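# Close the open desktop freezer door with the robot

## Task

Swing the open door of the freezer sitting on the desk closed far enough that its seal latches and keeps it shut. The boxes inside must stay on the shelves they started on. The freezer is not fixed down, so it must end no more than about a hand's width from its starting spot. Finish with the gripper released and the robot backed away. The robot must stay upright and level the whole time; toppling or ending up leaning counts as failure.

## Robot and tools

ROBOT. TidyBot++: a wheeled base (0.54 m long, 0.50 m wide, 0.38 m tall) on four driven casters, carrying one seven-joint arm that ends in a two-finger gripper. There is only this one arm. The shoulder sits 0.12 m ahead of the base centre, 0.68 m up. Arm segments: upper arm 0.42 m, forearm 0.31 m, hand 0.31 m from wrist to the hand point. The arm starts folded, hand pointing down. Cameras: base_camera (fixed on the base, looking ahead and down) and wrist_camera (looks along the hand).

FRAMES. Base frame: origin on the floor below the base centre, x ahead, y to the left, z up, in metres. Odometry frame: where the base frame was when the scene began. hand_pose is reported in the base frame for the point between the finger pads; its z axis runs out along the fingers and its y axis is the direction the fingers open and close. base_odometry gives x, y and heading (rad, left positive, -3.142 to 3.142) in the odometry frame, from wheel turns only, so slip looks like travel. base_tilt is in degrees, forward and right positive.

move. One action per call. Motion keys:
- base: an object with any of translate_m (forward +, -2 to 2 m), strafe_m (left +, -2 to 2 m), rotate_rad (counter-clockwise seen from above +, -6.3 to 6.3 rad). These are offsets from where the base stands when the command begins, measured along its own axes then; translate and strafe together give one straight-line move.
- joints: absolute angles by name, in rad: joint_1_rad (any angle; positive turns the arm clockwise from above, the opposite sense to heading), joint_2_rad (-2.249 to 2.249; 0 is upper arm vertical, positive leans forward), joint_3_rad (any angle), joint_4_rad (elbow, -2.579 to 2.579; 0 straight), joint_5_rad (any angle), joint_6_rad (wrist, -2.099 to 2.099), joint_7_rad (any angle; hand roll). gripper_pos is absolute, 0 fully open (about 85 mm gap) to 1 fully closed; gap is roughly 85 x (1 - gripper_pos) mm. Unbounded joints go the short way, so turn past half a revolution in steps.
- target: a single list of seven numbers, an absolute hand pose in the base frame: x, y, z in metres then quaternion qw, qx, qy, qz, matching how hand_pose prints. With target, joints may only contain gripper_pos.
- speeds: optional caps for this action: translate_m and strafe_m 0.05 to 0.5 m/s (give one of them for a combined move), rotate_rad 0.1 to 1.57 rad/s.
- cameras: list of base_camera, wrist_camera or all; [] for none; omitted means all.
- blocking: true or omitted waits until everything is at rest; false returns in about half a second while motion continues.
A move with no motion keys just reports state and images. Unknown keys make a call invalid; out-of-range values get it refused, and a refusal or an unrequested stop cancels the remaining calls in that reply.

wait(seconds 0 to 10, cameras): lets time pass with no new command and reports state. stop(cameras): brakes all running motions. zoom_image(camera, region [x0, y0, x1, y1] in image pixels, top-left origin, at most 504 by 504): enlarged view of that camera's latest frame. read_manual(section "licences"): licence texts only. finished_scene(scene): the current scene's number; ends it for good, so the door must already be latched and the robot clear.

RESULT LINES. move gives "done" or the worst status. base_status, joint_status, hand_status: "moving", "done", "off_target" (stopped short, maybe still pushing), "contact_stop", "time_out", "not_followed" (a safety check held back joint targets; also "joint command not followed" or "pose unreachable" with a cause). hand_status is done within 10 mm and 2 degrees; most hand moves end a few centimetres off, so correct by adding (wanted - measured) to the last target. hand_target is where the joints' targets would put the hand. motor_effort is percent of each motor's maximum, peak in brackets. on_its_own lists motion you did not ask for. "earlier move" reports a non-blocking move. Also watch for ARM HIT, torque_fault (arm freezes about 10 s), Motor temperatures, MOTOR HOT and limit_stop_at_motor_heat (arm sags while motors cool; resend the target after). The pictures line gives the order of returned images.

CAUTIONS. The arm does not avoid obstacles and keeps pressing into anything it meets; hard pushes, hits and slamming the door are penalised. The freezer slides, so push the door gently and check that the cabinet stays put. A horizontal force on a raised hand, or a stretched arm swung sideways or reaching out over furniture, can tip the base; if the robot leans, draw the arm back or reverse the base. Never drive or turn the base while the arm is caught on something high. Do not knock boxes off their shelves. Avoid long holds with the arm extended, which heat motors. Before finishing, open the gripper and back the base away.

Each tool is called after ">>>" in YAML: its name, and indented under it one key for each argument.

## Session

>>> move:

Scene clock: 0.00 s.
Motor temperatures (°C): [35 33 27 31 38 37 37]
base_odometry: x=+0.000 y=+0.000 heading=+0.000
base_tilt: forward=-0.6 right=+0.1
base_status: not commanded
joint_positions: joint_1_rad=+0.034 joint_2_rad=-0.371 joint_3_rad=+3.097 joint_4_rad=-2.506 joint_5_rad=+0.037 joint_6_rad=-0.889 joint_7_rad=+1.535 gripper_pos=+0.000
joint_status: not commanded
motor_effort: joint_1_rad=+0 joint_2_rad=-1 joint_3_rad=+0 joint_4_rad=+16 joint_5_rad=+0 joint_6_rad=+2 joint_7_rad=+0
hand_pose: x=+0.2686 y=-0.0076 z=+0.5969 quat_wxyz=(+0.022, +0.998, -0.003, +0.060) (m; base frame)
hand_target: x=+0.2685 y=-0.0076 z=+0.5968 quat_wxyz=(+0.022, +0.998, -0.003, +0.059) (m; base frame)
hand_status: not commanded
pictures: base_camera, wrist_camera
camera_calibration:
wrist_camera: T_world_to_cam=[[-0.0123017, -0.999895, -0.00767953, 0.000404264], [-0.986552, 0.0133886, -0.162899, 0.423903], [0.162985, 0.00557233, -0.986613, 0.676872], [0, 0, 0, 1]] pos_world=[0.307888, -0.00904302, 0.736867]

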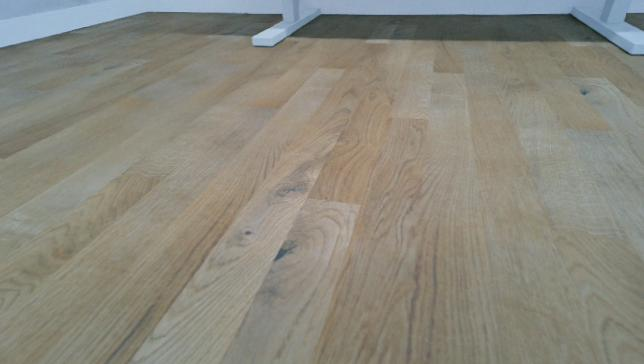

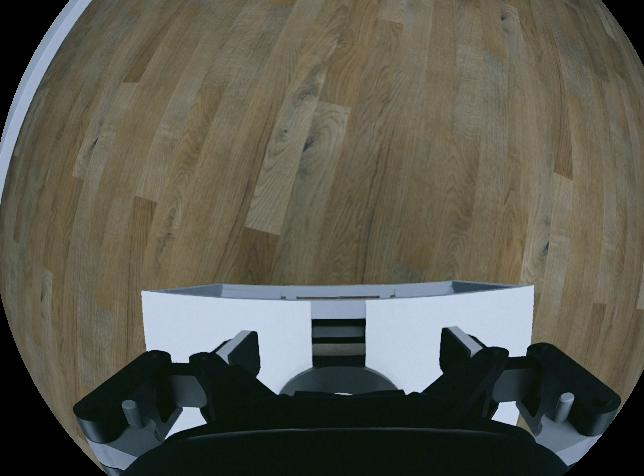

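>>> move:
  base: {"rotate_rad": -0.25}
  joints: {"joint_6_rad": 0.5, "gripper_pos": 1.0}

Scene clock: 15.23 s.
Motor temperatures (°C): [35 33 27 31 38 37 37]
move: done
base_odometry: x=+0.000 y=+0.000 heading=-0.250
base_tilt: forward=-0.6 right=+0.1
base_status: done
joint_positions: joint_1_rad=+0.034 joint_2_rad=-0.372 joint_3_rad=+3.097 joint_4_rad=-2.501 joint_5_rad=+0.037 joint_6_rad=+0.422 joint_7_rad=+1.535 gripper_pos=+0.999
joint_status: all done
motor_effort: joint_1_rad=+0(1) joint_2_rad=-6(7) joint_3_rad=+1(1) joint_4_rad=+20(22) joint_5_rad=-1(1) joint_6_rad=+10(10) joint_7_rad=+0(1)
hand_pose: x=+0.5406 y=+0.0124 z=+0.8642 quat_wxyz=(-0.003, +0.754, +0.012, +0.657) (m; base frame)
hand_target: x=+0.5421 y=+0.0135 z=+0.8856 quat_wxyz=(-0.004, +0.729, +0.013, +0.684) (m; base frame)
hand_status: not commanded
pictures: base_camera, wrist_camera
camera_calibration:
wrist_camera: T_world_to_cam=[[0.0703062, -0.997511, -0.00531117, -0.0209058], [-0.0936227, -0.00129765, -0.995607, 0.972657], [0.993122, 0.0704946, -0.0934809, -0.325304], [0, 0, 0, 1]] pos_world=[0.415599, 0.00334056, 0.937864]

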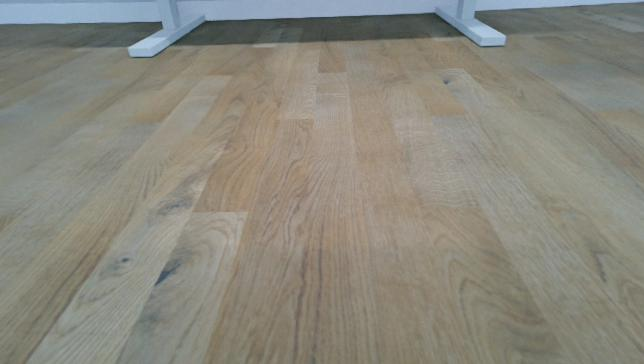

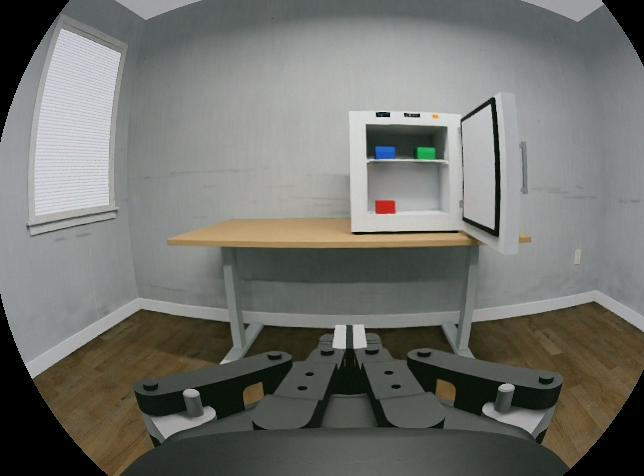

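>>> move:
  cameras: ["all"]

Scene clock: 44.00 s.
Motor temperatures (°C): [35 33 27 32 38 37 37]
base_odometry: x=+0.000 y=+0.000 heading=-0.250
base_tilt: forward=-0.6 right=+0.1
base_status: done
joint_positions: joint_1_rad=+0.034 joint_2_rad=-0.372 joint_3_rad=+3.097 joint_4_rad=-2.501 joint_5_rad=+0.037 joint_6_rad=+0.422 joint_7_rad=+1.535 gripper_pos=+0.999
joint_status: all done
motor_effort: joint_1_rad=-1(1) joint_2_rad=-6(7) joint_3_rad=+0(1) joint_4_rad=+19(22) joint_5_rad=+0(1) joint_6_rad=+10(10) joint_7_rad=+0(1)
hand_pose: x=+0.5406 y=+0.0124 z=+0.8643 quat_wxyz=(-0.003, +0.754, +0.012, +0.657) (m; base frame)
hand_target: x=+0.5421 y=+0.0135 z=+0.8856 quat_wxyz=(-0.004, +0.729, +0.013, +0.684) (m; base frame)
hand_status: not commanded
pictures: base_camera, wrist_camera
camera_calibration:
wrist_camera: T_world_to_cam=[[0.0703222, -0.99751, -0.00529813, -0.0209213], [-0.09332, -0.00129068, -0.995635, 0.972613], [0.99315, 0.0705097, -0.0931785, -0.325585], [0, 0, 0, 1]] pos_world=[0.41559, 0.00334293, 0.937919]

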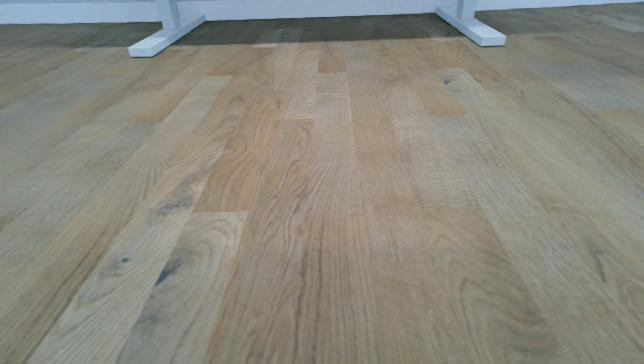

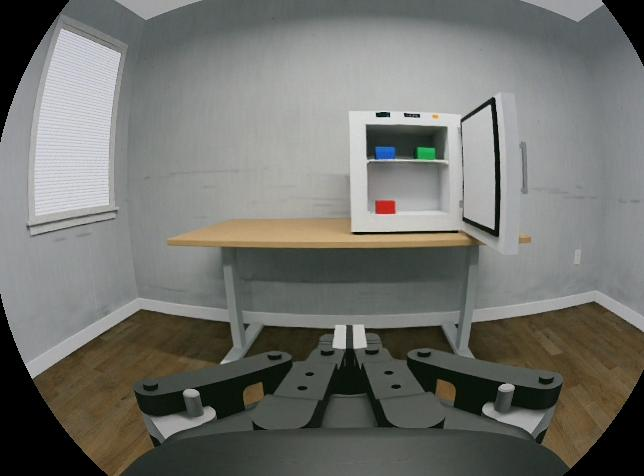

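>>> zoom_image:
  camera: "wrist_camera"
  region: [340, 80, 560, 270]

>>> zoom_image:
  camera: "wrist_camera"
  region: [440, 200, 560, 270]

>>> zoom_image:
  camera: "base_camera"
  region: [400, 0, 644, 120]

Scaled by 2.291.

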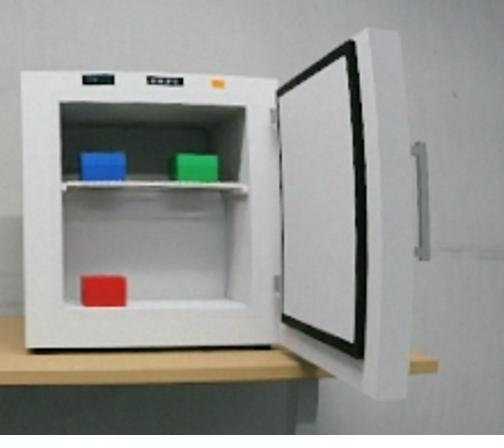

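Scaled by 4.200.

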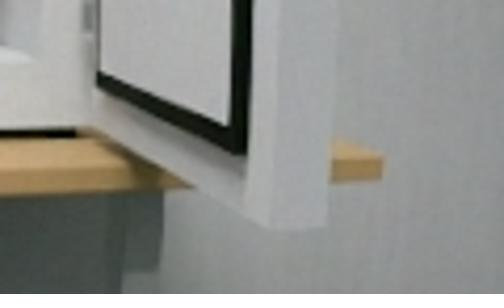

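Scaled by 2.066.

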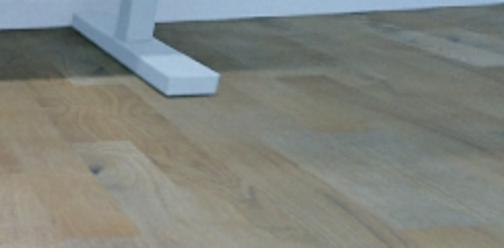

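>>> zoom_image:
  camera: "wrist_camera"
  region: [480, 220, 540, 265]

>>> zoom_image:
  camera: "wrist_camera"
  region: [480, 85, 540, 130]

>>> zoom_image:
  camera: "wrist_camera"
  region: [440, 205, 500, 250]

>>> zoom_image:
  camera: "wrist_camera"
  region: [340, 205, 400, 250]

Scaled by 8.400.

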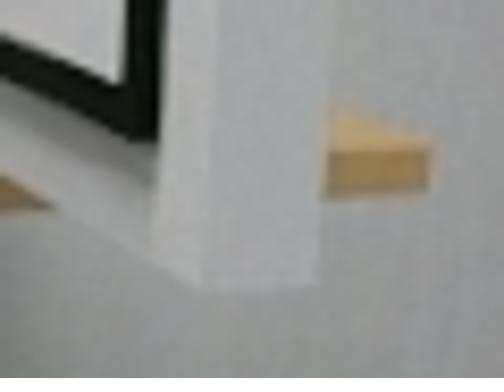

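Scaled by 8.400.

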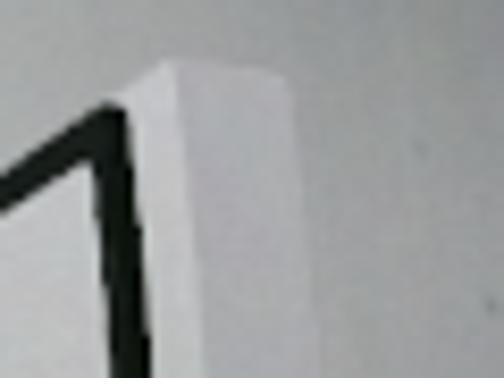

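Scaled by 8.400.

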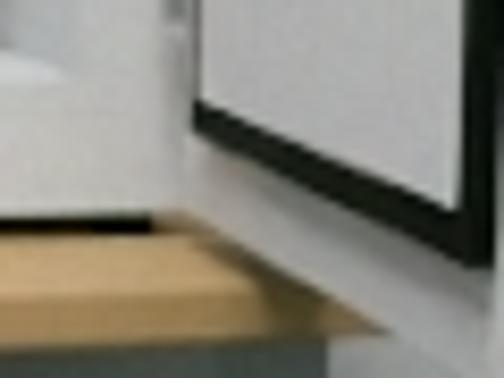

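Scaled by 8.400.

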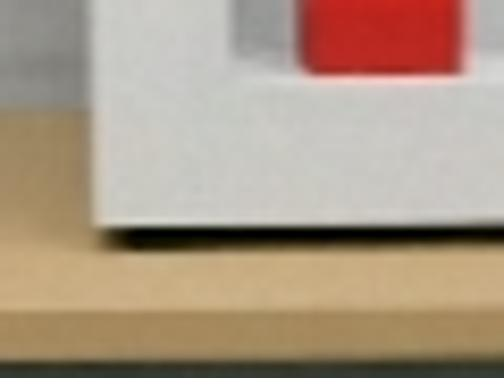

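>>> move:
  base: {"translate_m": 0.7415, "strafe_m": -1.0123, "rotate_rad": 0.70}
  speeds: {"translate_m": 0.5, "rotate_rad": 0.6}
  cameras: ["all"]

>>> zoom_image:
  camera: "wrist_camera"
  region: [160, 60, 644, 340]

Scene clock: 244.10 s.
Motor temperatures (°C): [35 33 27 33 38 38 37]
move: done
base_odometry: x=+0.468 y=-1.164 heading=+0.450
base_tilt: forward=-0.6 right=+0.1
base_status: done
joint_positions: joint_1_rad=+0.034 joint_2_rad=-0.371 joint_3_rad=+3.097 joint_4_rad=-2.501 joint_5_rad=+0.037 joint_6_rad=+0.423 joint_7_rad=+1.535 gripper_pos=+0.999
joint_status: not commanded
motor_effort: joint_1_rad=+0(1) joint_2_rad=-6(9) joint_3_rad=+0(2) joint_4_rad=+20(21) joint_5_rad=-1(1) joint_6_rad=+9(10) joint_7_rad=+0(1)
hand_pose: x=+0.5407 y=+0.0124 z=+0.8646 quat_wxyz=(-0.003, +0.754, +0.013, +0.657) (m; base frame)
hand_target: x=+0.5421 y=+0.0135 z=+0.8856 quat_wxyz=(-0.004, +0.729, +0.013, +0.684) (m; base frame)
hand_status: not commanded
pictures: base_camera, wrist_camera
camera_calibration:
wrist_camera: T_world_to_cam=[[0.0703788, -0.997506, -0.00526642, -0.0209668], [-0.0923767, -0.0012606, -0.995723, 0.97246], [0.993234, 0.0705643, -0.092235, -0.326494], [0, 0, 0, 1]] pos_world=[0.415593, 0.00335021, 0.938076]

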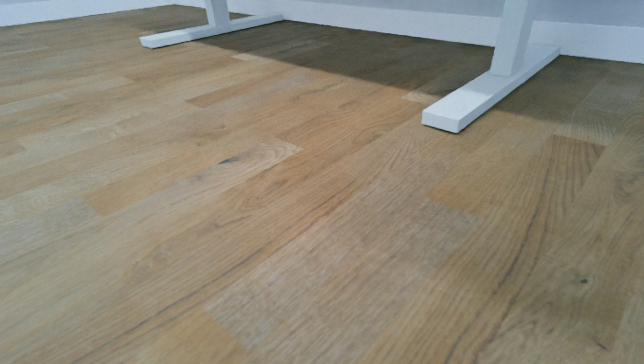

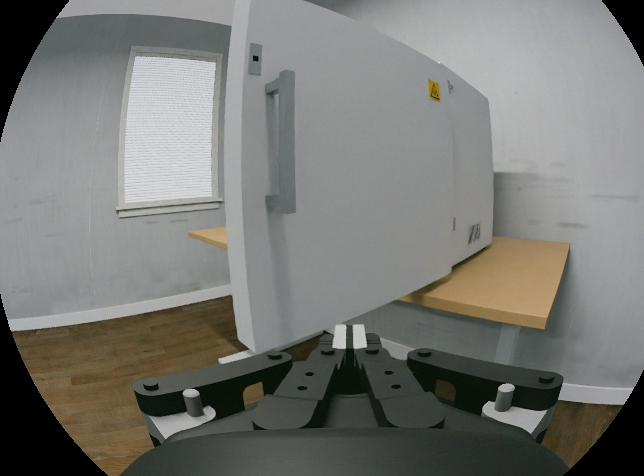

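Scaled by 1.041.

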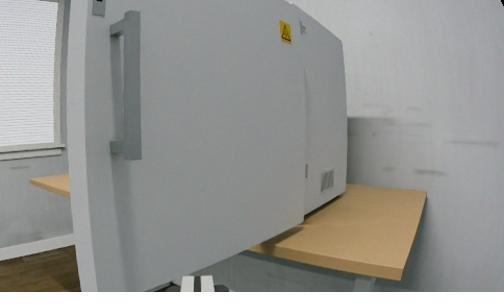

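>>> zoom_image:
  camera: "wrist_camera"
  region: [215, 310, 295, 370]

>>> zoom_image:
  camera: "wrist_camera"
  region: [415, 235, 495, 295]

>>> zoom_image:
  camera: "wrist_camera"
  region: [300, 290, 420, 350]

>>> zoom_image:
  camera: "base_camera"
  region: [400, 60, 500, 140]

>>> zoom_image:
  camera: "base_camera"
  region: [120, 0, 220, 60]

Scaled by 6.300.

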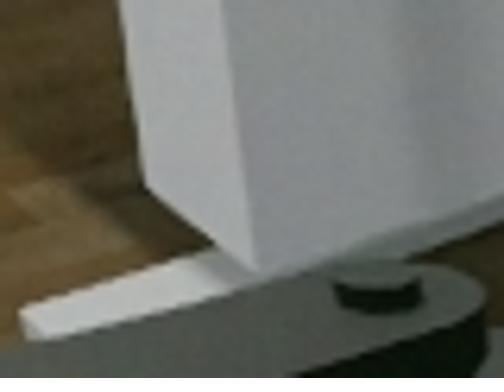

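Scaled by 6.300.

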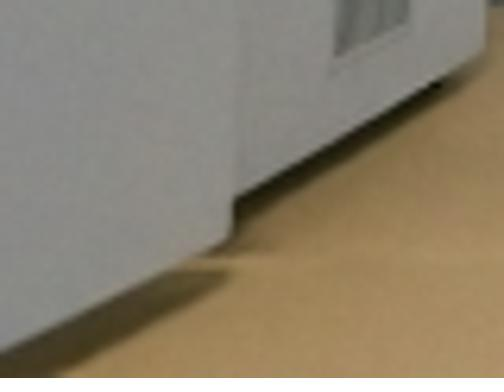

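Scaled by 4.200.

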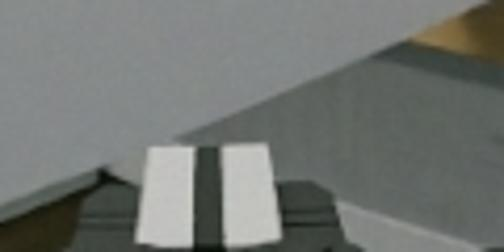

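Scaled by 5.040.

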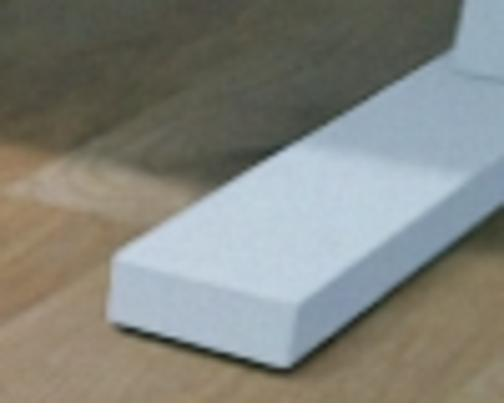

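Scaled by 5.040.

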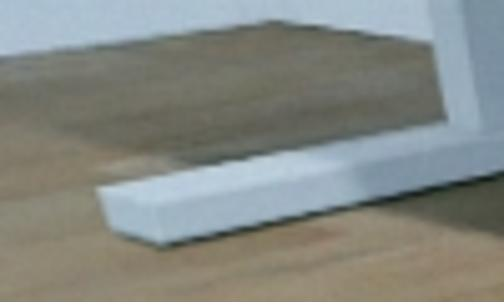

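>>> move:
  base: {"translate_m": 0.290, "strafe_m": 0.046}
  speeds: {"translate_m": 0.15}
  joints: {"joint_6_rad": 0.44}
  cameras: ["wrist_camera"]

Scene clock: 768.57 s.
Motor temperatures (°C): [35 33 27 33 38 39 37]
move: done
base_odometry: x=+0.709 y=-0.997 heading=+0.450
base_tilt: forward=-0.6 right=+0.1
base_status: done
joint_positions: joint_1_rad=+0.034 joint_2_rad=-0.372 joint_3_rad=+3.097 joint_4_rad=-2.501 joint_5_rad=+0.037 joint_6_rad=+0.413 joint_7_rad=+1.535 gripper_pos=+0.999
joint_status: all done
motor_effort: joint_1_rad=+0(3) joint_2_rad=-6(9) joint_3_rad=+0(2) joint_4_rad=+20(23) joint_5_rad=-1(1) joint_6_rad=+10(10) joint_7_rad=+0(1)
hand_pose: x=+0.5402 y=+0.0120 z=+0.8614 quat_wxyz=(-0.003, +0.757, +0.012, +0.653) (m; base frame)
hand_target: x=+0.5404 y=+0.0126 z=+0.8670 quat_wxyz=(-0.003, +0.750, +0.013, +0.662) (m; base frame)
hand_status: not commanded
pictures: wrist_camera
camera_calibration:
wrist_camera: T_world_to_cam=[[0.0692842, -0.99758, -0.00573819, -0.0203487], [-0.102631, -0.00140623, -0.994719, 0.973874], [0.992304, 0.0695072, -0.10248, -0.316877], [0, 0, 0, 1]] pos_world=[0.415798, 0.00309527, 0.93614]

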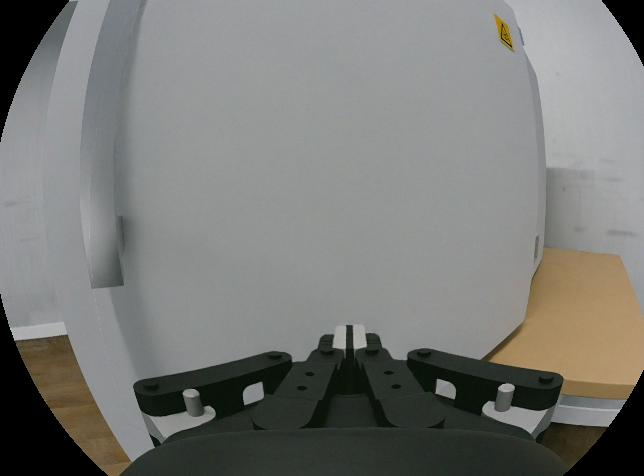

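>>> zoom_image:
  camera: "wrist_camera"
  region: [290, 280, 410, 370]

>>> zoom_image:
  camera: "wrist_camera"
  region: [470, 230, 590, 370]

>>> zoom_image:
  camera: "wrist_camera"
  region: [50, 260, 230, 476]

Scaled by 4.200.

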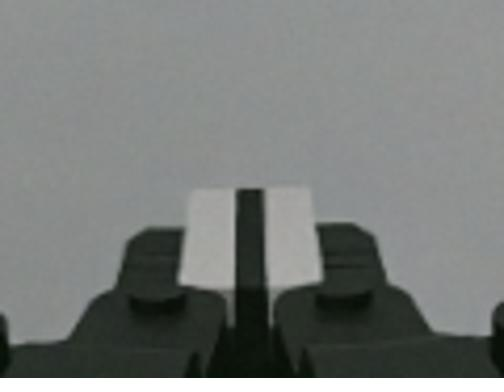

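Scaled by 3.600.

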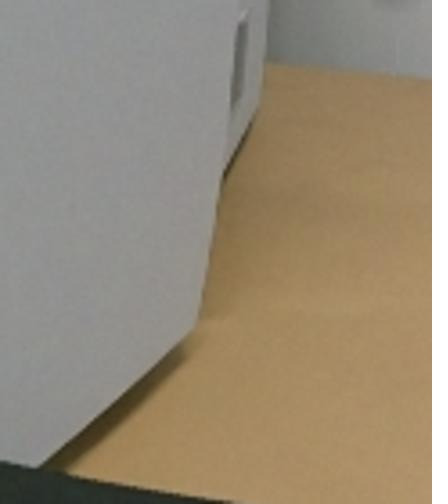

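Scaled by 2.333.

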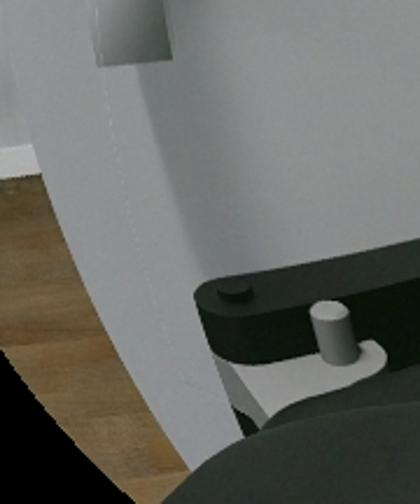

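>>> move:
  base: {"translate_m": 0.222, "strafe_m": 0.2625, "rotate_rad": -0.3054}
  speeds: {"translate_m": 0.15, "rotate_rad": 0.125}
  cameras: ["wrist_camera"]

>>> zoom_image:
  camera: "wrist_camera"
  region: [420, 200, 580, 340]

Scene clock: 848.83 s.
Motor temperatures (°C): [35 33 27 33 38 39 37]
move: done
base_odometry: x=+0.795 y=-0.664 heading=+0.145
base_tilt: forward=-0.6 right=+0.1
base_status: done
joint_positions: joint_1_rad=+0.034 joint_2_rad=-0.372 joint_3_rad=+3.097 joint_4_rad=-2.502 joint_5_rad=+0.037 joint_6_rad=+0.413 joint_7_rad=+1.535 gripper_pos=+0.999
joint_status: not commanded
motor_effort: joint_1_rad=+0(2) joint_2_rad=-6(8) joint_3_rad=+0(2) joint_4_rad=+19(22) joint_5_rad=+0(1) joint_6_rad=+10(10) joint_7_rad=+0(1)
hand_pose: x=+0.5400 y=+0.0119 z=+0.8611 quat_wxyz=(-0.002, +0.757, +0.012, +0.653) (m; base frame)
hand_target: x=+0.5404 y=+0.0126 z=+0.8670 quat_wxyz=(-0.003, +0.750, +0.013, +0.662) (m; base frame)
hand_status: not commanded
pictures: wrist_camera
camera_calibration:
wrist_camera: T_world_to_cam=[[0.0690675, -0.997595, -0.00576782, -0.0202917], [-0.103128, -0.00138909, -0.994667, 0.973796], [0.992267, 0.069294, -0.102976, -0.316337], [0, 0, 0, 1]] pos_world=[0.415718, 0.00303008, 0.935911]

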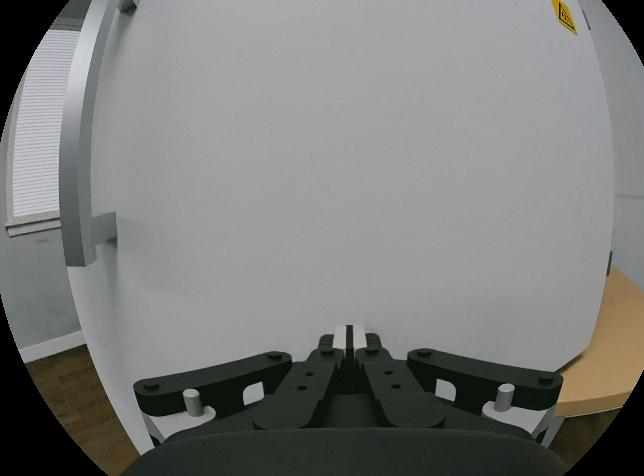

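Scaled by 3.150.

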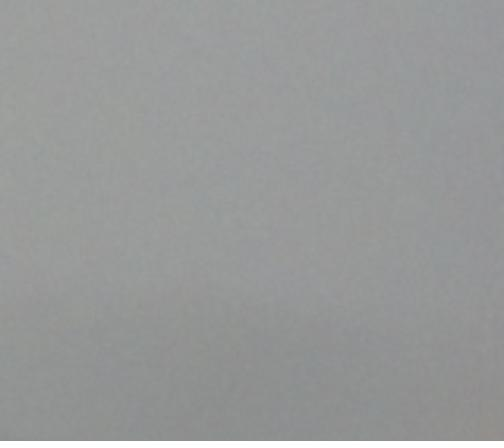

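>>> zoom_image:
  camera: "wrist_camera"
  region: [540, 230, 644, 390]

>>> zoom_image:
  camera: "wrist_camera"
  region: [40, 230, 160, 470]

>>> zoom_image:
  camera: "wrist_camera"
  region: [290, 290, 410, 370]

Scaled by 3.150.

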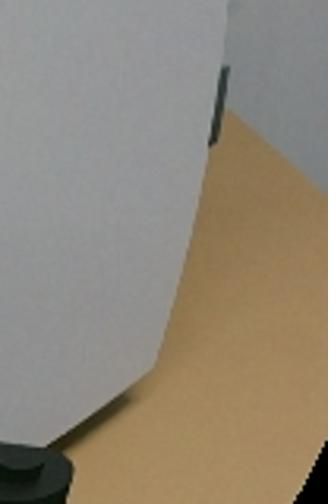

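Scaled by 2.100.

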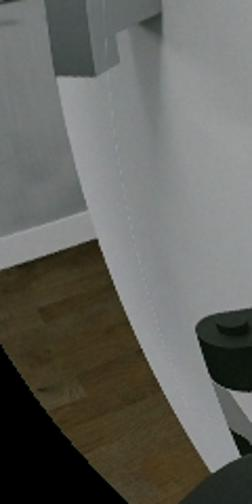

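Scaled by 4.200.

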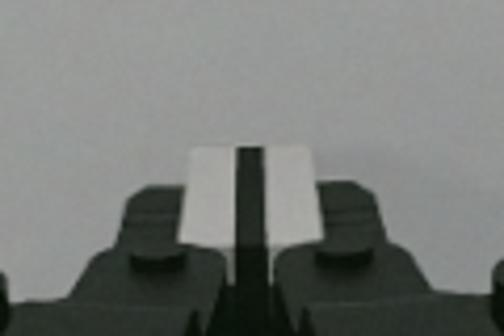

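>>> move:
  base: {"translate_m": 0.2406, "strafe_m": 0.2201, "rotate_rad": -0.3054}
  speeds: {"translate_m": 0.14, "rotate_rad": 0.12}
  cameras: ["wrist_camera"]

>>> zoom_image:
  camera: "wrist_camera"
  region: [0, 60, 180, 300]

>>> zoom_image:
  camera: "wrist_camera"
  region: [540, 230, 644, 390]

Scene clock: 913.83 s.
Motor temperatures (°C): [35 32 27 33 38 39 37]
move: done
base_odometry: x=+1.002 y=-0.411 heading=-0.160
base_tilt: forward=-0.7 right=+0.1
base_status: done
joint_positions: joint_1_rad=+0.034 joint_2_rad=-0.373 joint_3_rad=+3.097 joint_4_rad=-2.503 joint_5_rad=+0.037 joint_6_rad=+0.413 joint_7_rad=+1.535 gripper_pos=+0.999
joint_status: not commanded
motor_effort: joint_1_rad=+0(2) joint_2_rad=-6(8) joint_3_rad=+0(2) joint_4_rad=+20(23) joint_5_rad=+0(1) joint_6_rad=+9(10) joint_7_rad=+0(1)
hand_pose: x=+0.5397 y=+0.0119 z=+0.8609 quat_wxyz=(-0.002, +0.757, +0.012, +0.653) (m; base frame)
hand_target: x=+0.5404 y=+0.0126 z=+0.8670 quat_wxyz=(-0.003, +0.750, +0.013, +0.662) (m; base frame)
hand_status: not commanded
pictures: wrist_camera
camera_calibration:
wrist_camera: T_world_to_cam=[[0.0690524, -0.997597, -0.00573611, -0.0202925], [-0.103187, -0.00142325, -0.994661, 0.973623], [0.992262, 0.0692756, -0.103037, -0.315955], [0, 0, 0, 1]] pos_world=[0.415376, 0.00302993, 0.935754]

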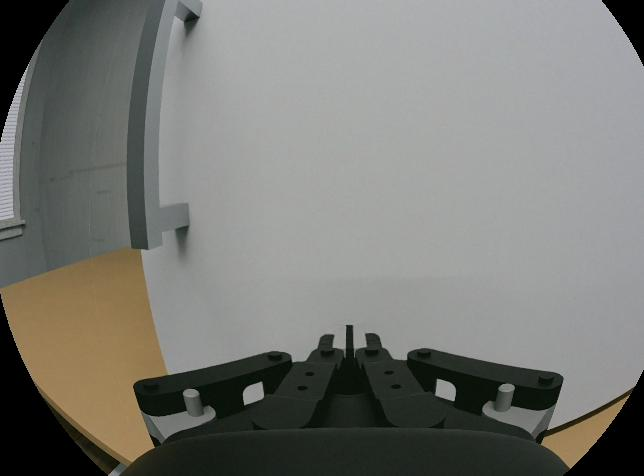

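Scaled by 2.100.

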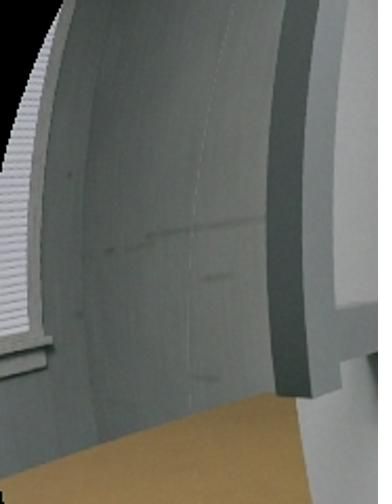

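Scaled by 3.150.

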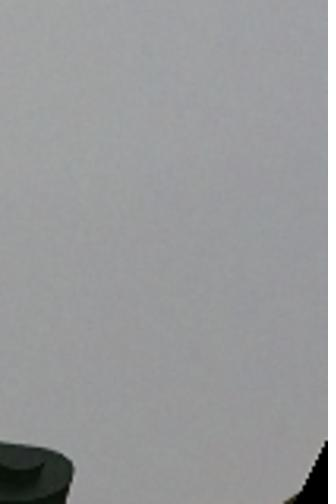

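>>> move:
  base: {"translate_m": 0.025}
  speeds: {"translate_m": 0.06}
  cameras: ["wrist_camera"]

Scene clock: 922.30 s.
Motor temperatures (°C): [35 32 27 33 38 39 37]
move: done
base_odometry: x=+1.026 y=-0.415 heading=-0.160
base_tilt: forward=-0.6 right=+0.1
base_status: done
joint_positions: joint_1_rad=+0.034 joint_2_rad=-0.388 joint_3_rad=+3.097 joint_4_rad=-2.513 joint_5_rad=+0.037 joint_6_rad=+0.413 joint_7_rad=+1.535 gripper_pos=+0.999
joint_status: not commanded
motor_effort: joint_1_rad=+0(1) joint_2_rad=-2(7) joint_3_rad=+1(2) joint_4_rad=+22(28) joint_5_rad=-1(1) joint_6_rad=+10(11) joint_7_rad=+0(1)
hand_pose: x=+0.5349 y=+0.0119 z=+0.8614 quat_wxyz=(-0.002, +0.755, +0.012, +0.655) (m; base frame)
hand_target: x=+0.5404 y=+0.0126 z=+0.8670 quat_wxyz=(-0.003, +0.750, +0.013, +0.662) (m; base frame)
hand_status: not commanded
pictures: wrist_camera
camera_calibration:
wrist_camera: T_world_to_cam=[[0.0689132, -0.997611, -0.00480663, -0.0207019], [-0.0982239, -0.0019903, -0.995162, 0.971421], [0.992775, 0.0690519, -0.0981264, -0.315633], [0, 0, 0, 1]] pos_world=[0.410196, 0.00307605, 0.93565]

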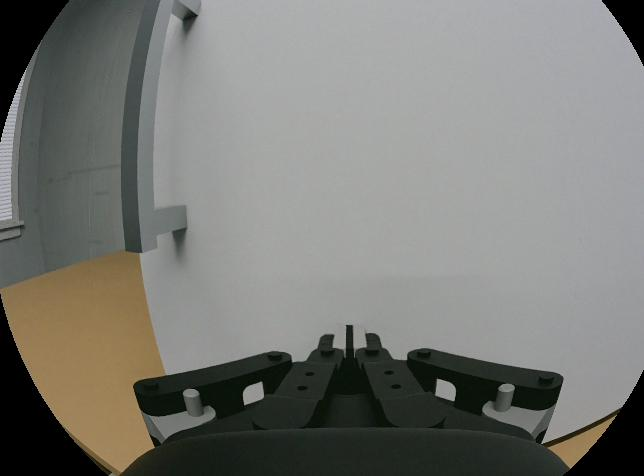

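>>> move:
  base: {"translate_m": 0.024}
  speeds: {"translate_m": 0.06}
  cameras: ["wrist_camera"]

Scene clock: 929.80 s.
Motor temperatures (°C): [35 32 27 33 38 39 37]
move: done
base_odometry: x=+1.049 y=-0.418 heading=-0.160
base_tilt: forward=-0.7 right=+0.1
base_status: done
joint_positions: joint_1_rad=+0.034 joint_2_rad=-0.429 joint_3_rad=+3.097 joint_4_rad=-2.543 joint_5_rad=+0.037 joint_6_rad=+0.413 joint_7_rad=+1.535 gripper_pos=+0.999
joint_status: not commanded
motor_effort: joint_1_rad=+2(3) joint_2_rad=+7(12) joint_3_rad=+3(3) joint_4_rad=+29(32) joint_5_rad=-1(1) joint_6_rad=+11(12) joint_7_rad=+0(1)
hand_pose: x=+0.5213 y=+0.0121 z=+0.8608 quat_wxyz=(-0.002, +0.752, +0.013, +0.659) (m; base frame)
hand_target: x=+0.5404 y=+0.0126 z=+0.8670 quat_wxyz=(-0.003, +0.750, +0.013, +0.662) (m; base frame)
hand_status: not commanded
pictures: wrist_camera
camera_calibration:
wrist_camera: T_world_to_cam=[[0.0692085, -0.997599, -0.00243127, -0.021742], [-0.087298, -0.0036285, -0.996176, 0.964703], [0.993775, 0.069156, -0.0873395, -0.311991], [0, 0, 0, 1]] pos_world=[0.39577, 0.00338666, 0.933711]

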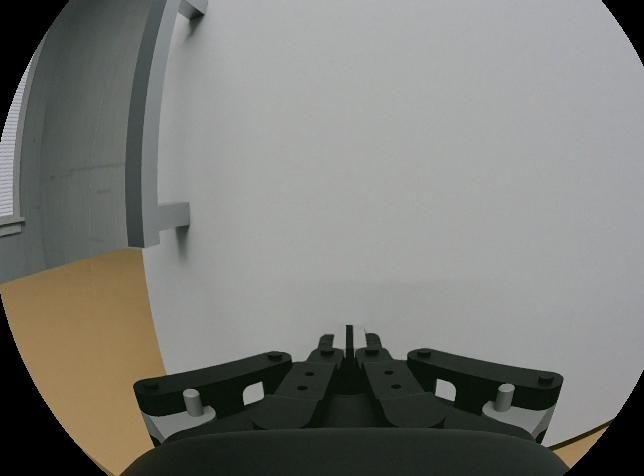

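>>> move:
  base: {"translate_m": -0.3}
  blocking: false
  cameras: []

>>> move:
  base: {"translate_m": -0.28, "strafe_m": 0.5, "rotate_rad": -0.35}
  cameras: ["wrist_camera"]

Scene clock: 957.10 s.
Motor temperatures (°C): [35 32 27 33 38 39 37]
move: moving
base_odometry: x=+0.990 y=-0.409 heading=-0.160
base_tilt: forward=-0.7 right=+0.1
base_status: translate_m moving
joint_positions: joint_1_rad=+0.034 joint_2_rad=-0.371 joint_3_rad=+3.097 joint_4_rad=-2.500 joint_5_rad=+0.037 joint_6_rad=+0.413 joint_7_rad=+1.535 gripper_pos=+0.999
joint_status: not commanded
motor_effort: joint_1_rad=+0(1) joint_2_rad=-5(9) joint_3_rad=+0(2) joint_4_rad=+20(28) joint_5_rad=-1(1) joint_6_rad=+9(11) joint_7_rad=+0(1)
hand_pose: x=+0.5406 y=+0.0123 z=+0.8621 quat_wxyz=(-0.003, +0.757, +0.012, +0.654) (m; base frame)
hand_target: x=+0.5404 y=+0.0126 z=+0.8670 quat_wxyz=(-0.003, +0.750, +0.013, +0.662) (m; base frame)
hand_status: not commanded
pictures: none
No camera images: "cameras" was empty.

Scene clock: 959.63 s.
Motor temperatures (°C): [35 32 27 33 38 39 37]
earlier move: replaced
move: done
base_odometry: x=+0.793 y=+0.129 heading=-0.510
base_tilt: forward=-0.6 right=+0.1
base_status: translate_m replaced; translate_m done; strafe_m done; rotate_rad done
joint_positions: joint_1_rad=+0.034 joint_2_rad=-0.377 joint_3_rad=+3.097 joint_4_rad=-2.501 joint_5_rad=+0.037 joint_6_rad=+0.413 joint_7_rad=+1.535 gripper_pos=+0.999
joint_status: not commanded
motor_effort: joint_1_rad=+0(2) joint_2_rad=-6(10) joint_3_rad=+0(2) joint_4_rad=+20(22) joint_5_rad=-1(1) joint_6_rad=+9(10) joint_7_rad=+0(1)
hand_pose: x=+0.5393 y=+0.0123 z=+0.8641 quat_wxyz=(-0.003, +0.755, +0.012, +0.656) (m; base frame)
hand_target: x=+0.5404 y=+0.0126 z=+0.8670 quat_wxyz=(-0.003, +0.750, +0.013, +0.662) (m; base frame)
hand_status: not commanded
pictures: wrist_camera
camera_calibration:
wrist_camera: T_world_to_cam=[[0.0699142, -0.99754, -0.00511457, -0.0208641], [-0.0964344, -0.00165548, -0.995338, 0.9737], [0.992881, 0.0700815, -0.0963129, -0.321425], [0, 0, 0, 1]] pos_world=[0.414493, 0.00332507, 0.938097]

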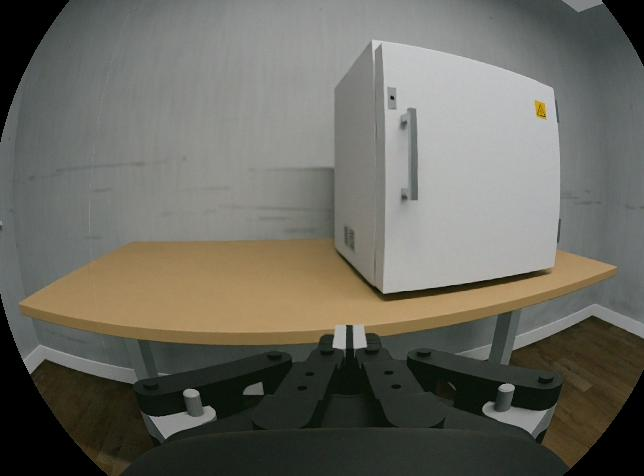

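>>> zoom_image:
  camera: "wrist_camera"
  region: [355, 35, 415, 85]

>>> zoom_image:
  camera: "wrist_camera"
  region: [350, 240, 410, 300]

>>> zoom_image:
  camera: "wrist_camera"
  region: [350, 130, 410, 190]

>>> zoom_image:
  camera: "wrist_camera"
  region: [320, 30, 570, 300]

Scaled by 8.400.

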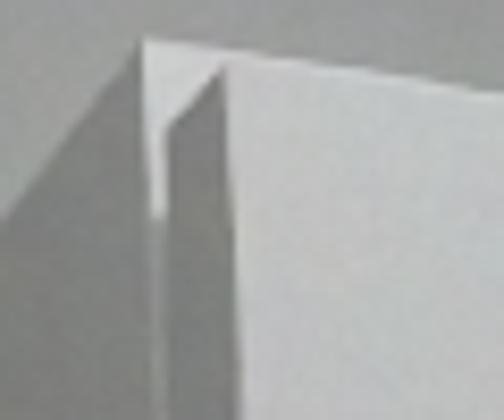

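Scaled by 8.400.

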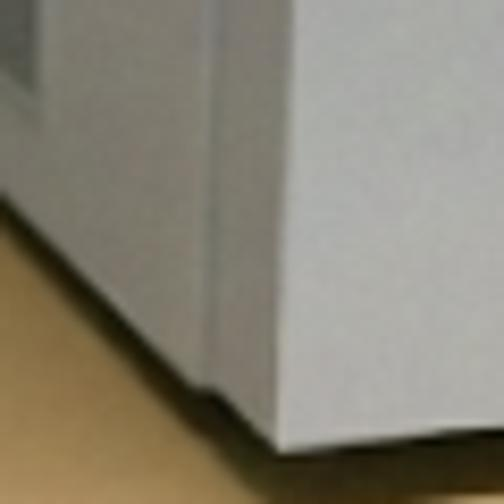

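Scaled by 8.400.

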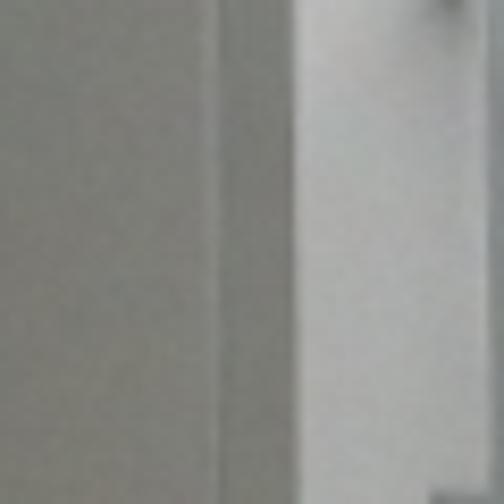

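Scaled by 1.867.

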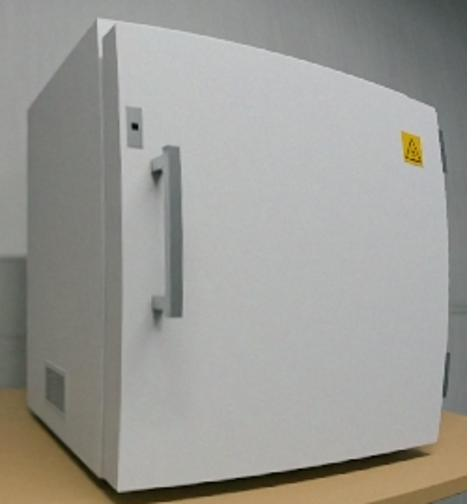

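>>> zoom_image:
  camera: "wrist_camera"
  region: [320, 225, 365, 265]

>>> zoom_image:
  camera: "wrist_camera"
  region: [530, 240, 580, 285]

>>> zoom_image:
  camera: "wrist_camera"
  region: [530, 75, 580, 120]

>>> zoom_image:
  camera: "wrist_camera"
  region: [420, 40, 480, 90]

Scaled by 11.200.

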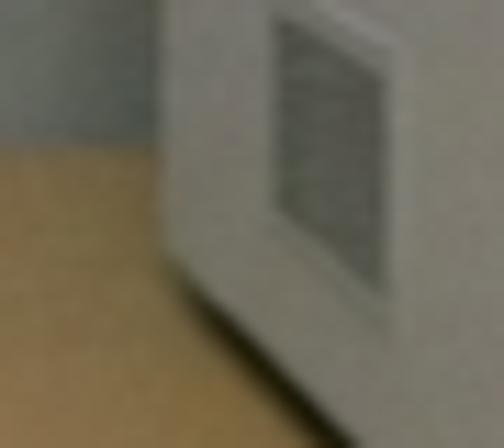

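Scaled by 10.080.

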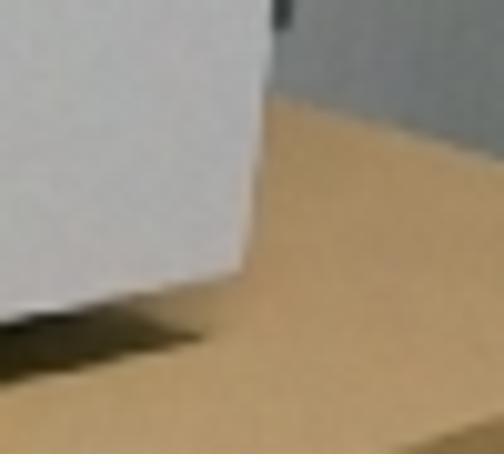

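Scaled by 10.080.

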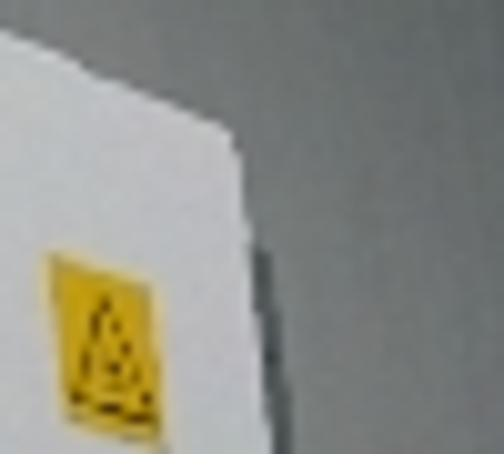

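Scaled by 8.400.

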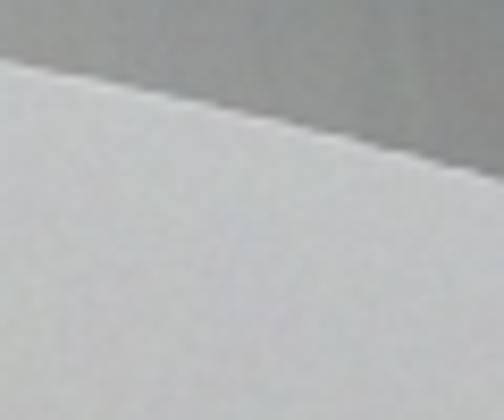

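>>> zoom_image:
  camera: "wrist_camera"
  region: [320, 70, 365, 110]

>>> zoom_image:
  camera: "wrist_camera"
  region: [360, 270, 400, 300]

>>> zoom_image:
  camera: "wrist_camera"
  region: [360, 35, 400, 65]

Scaled by 11.200.

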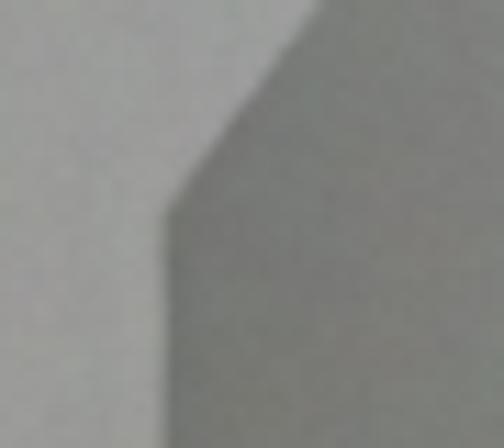

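Scaled by 12.600.

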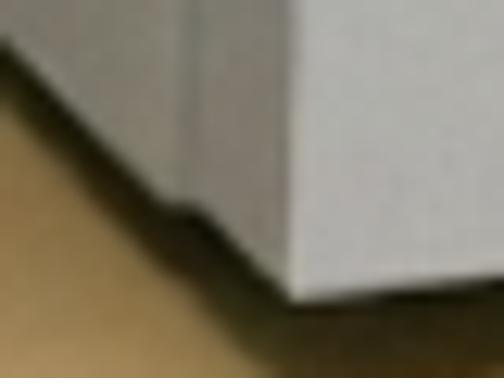

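Scaled by 12.600.

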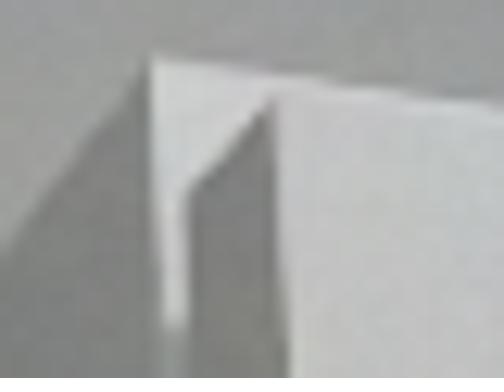

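>>> finished_scene:
  scene: 3

The scene is finished: the task was done.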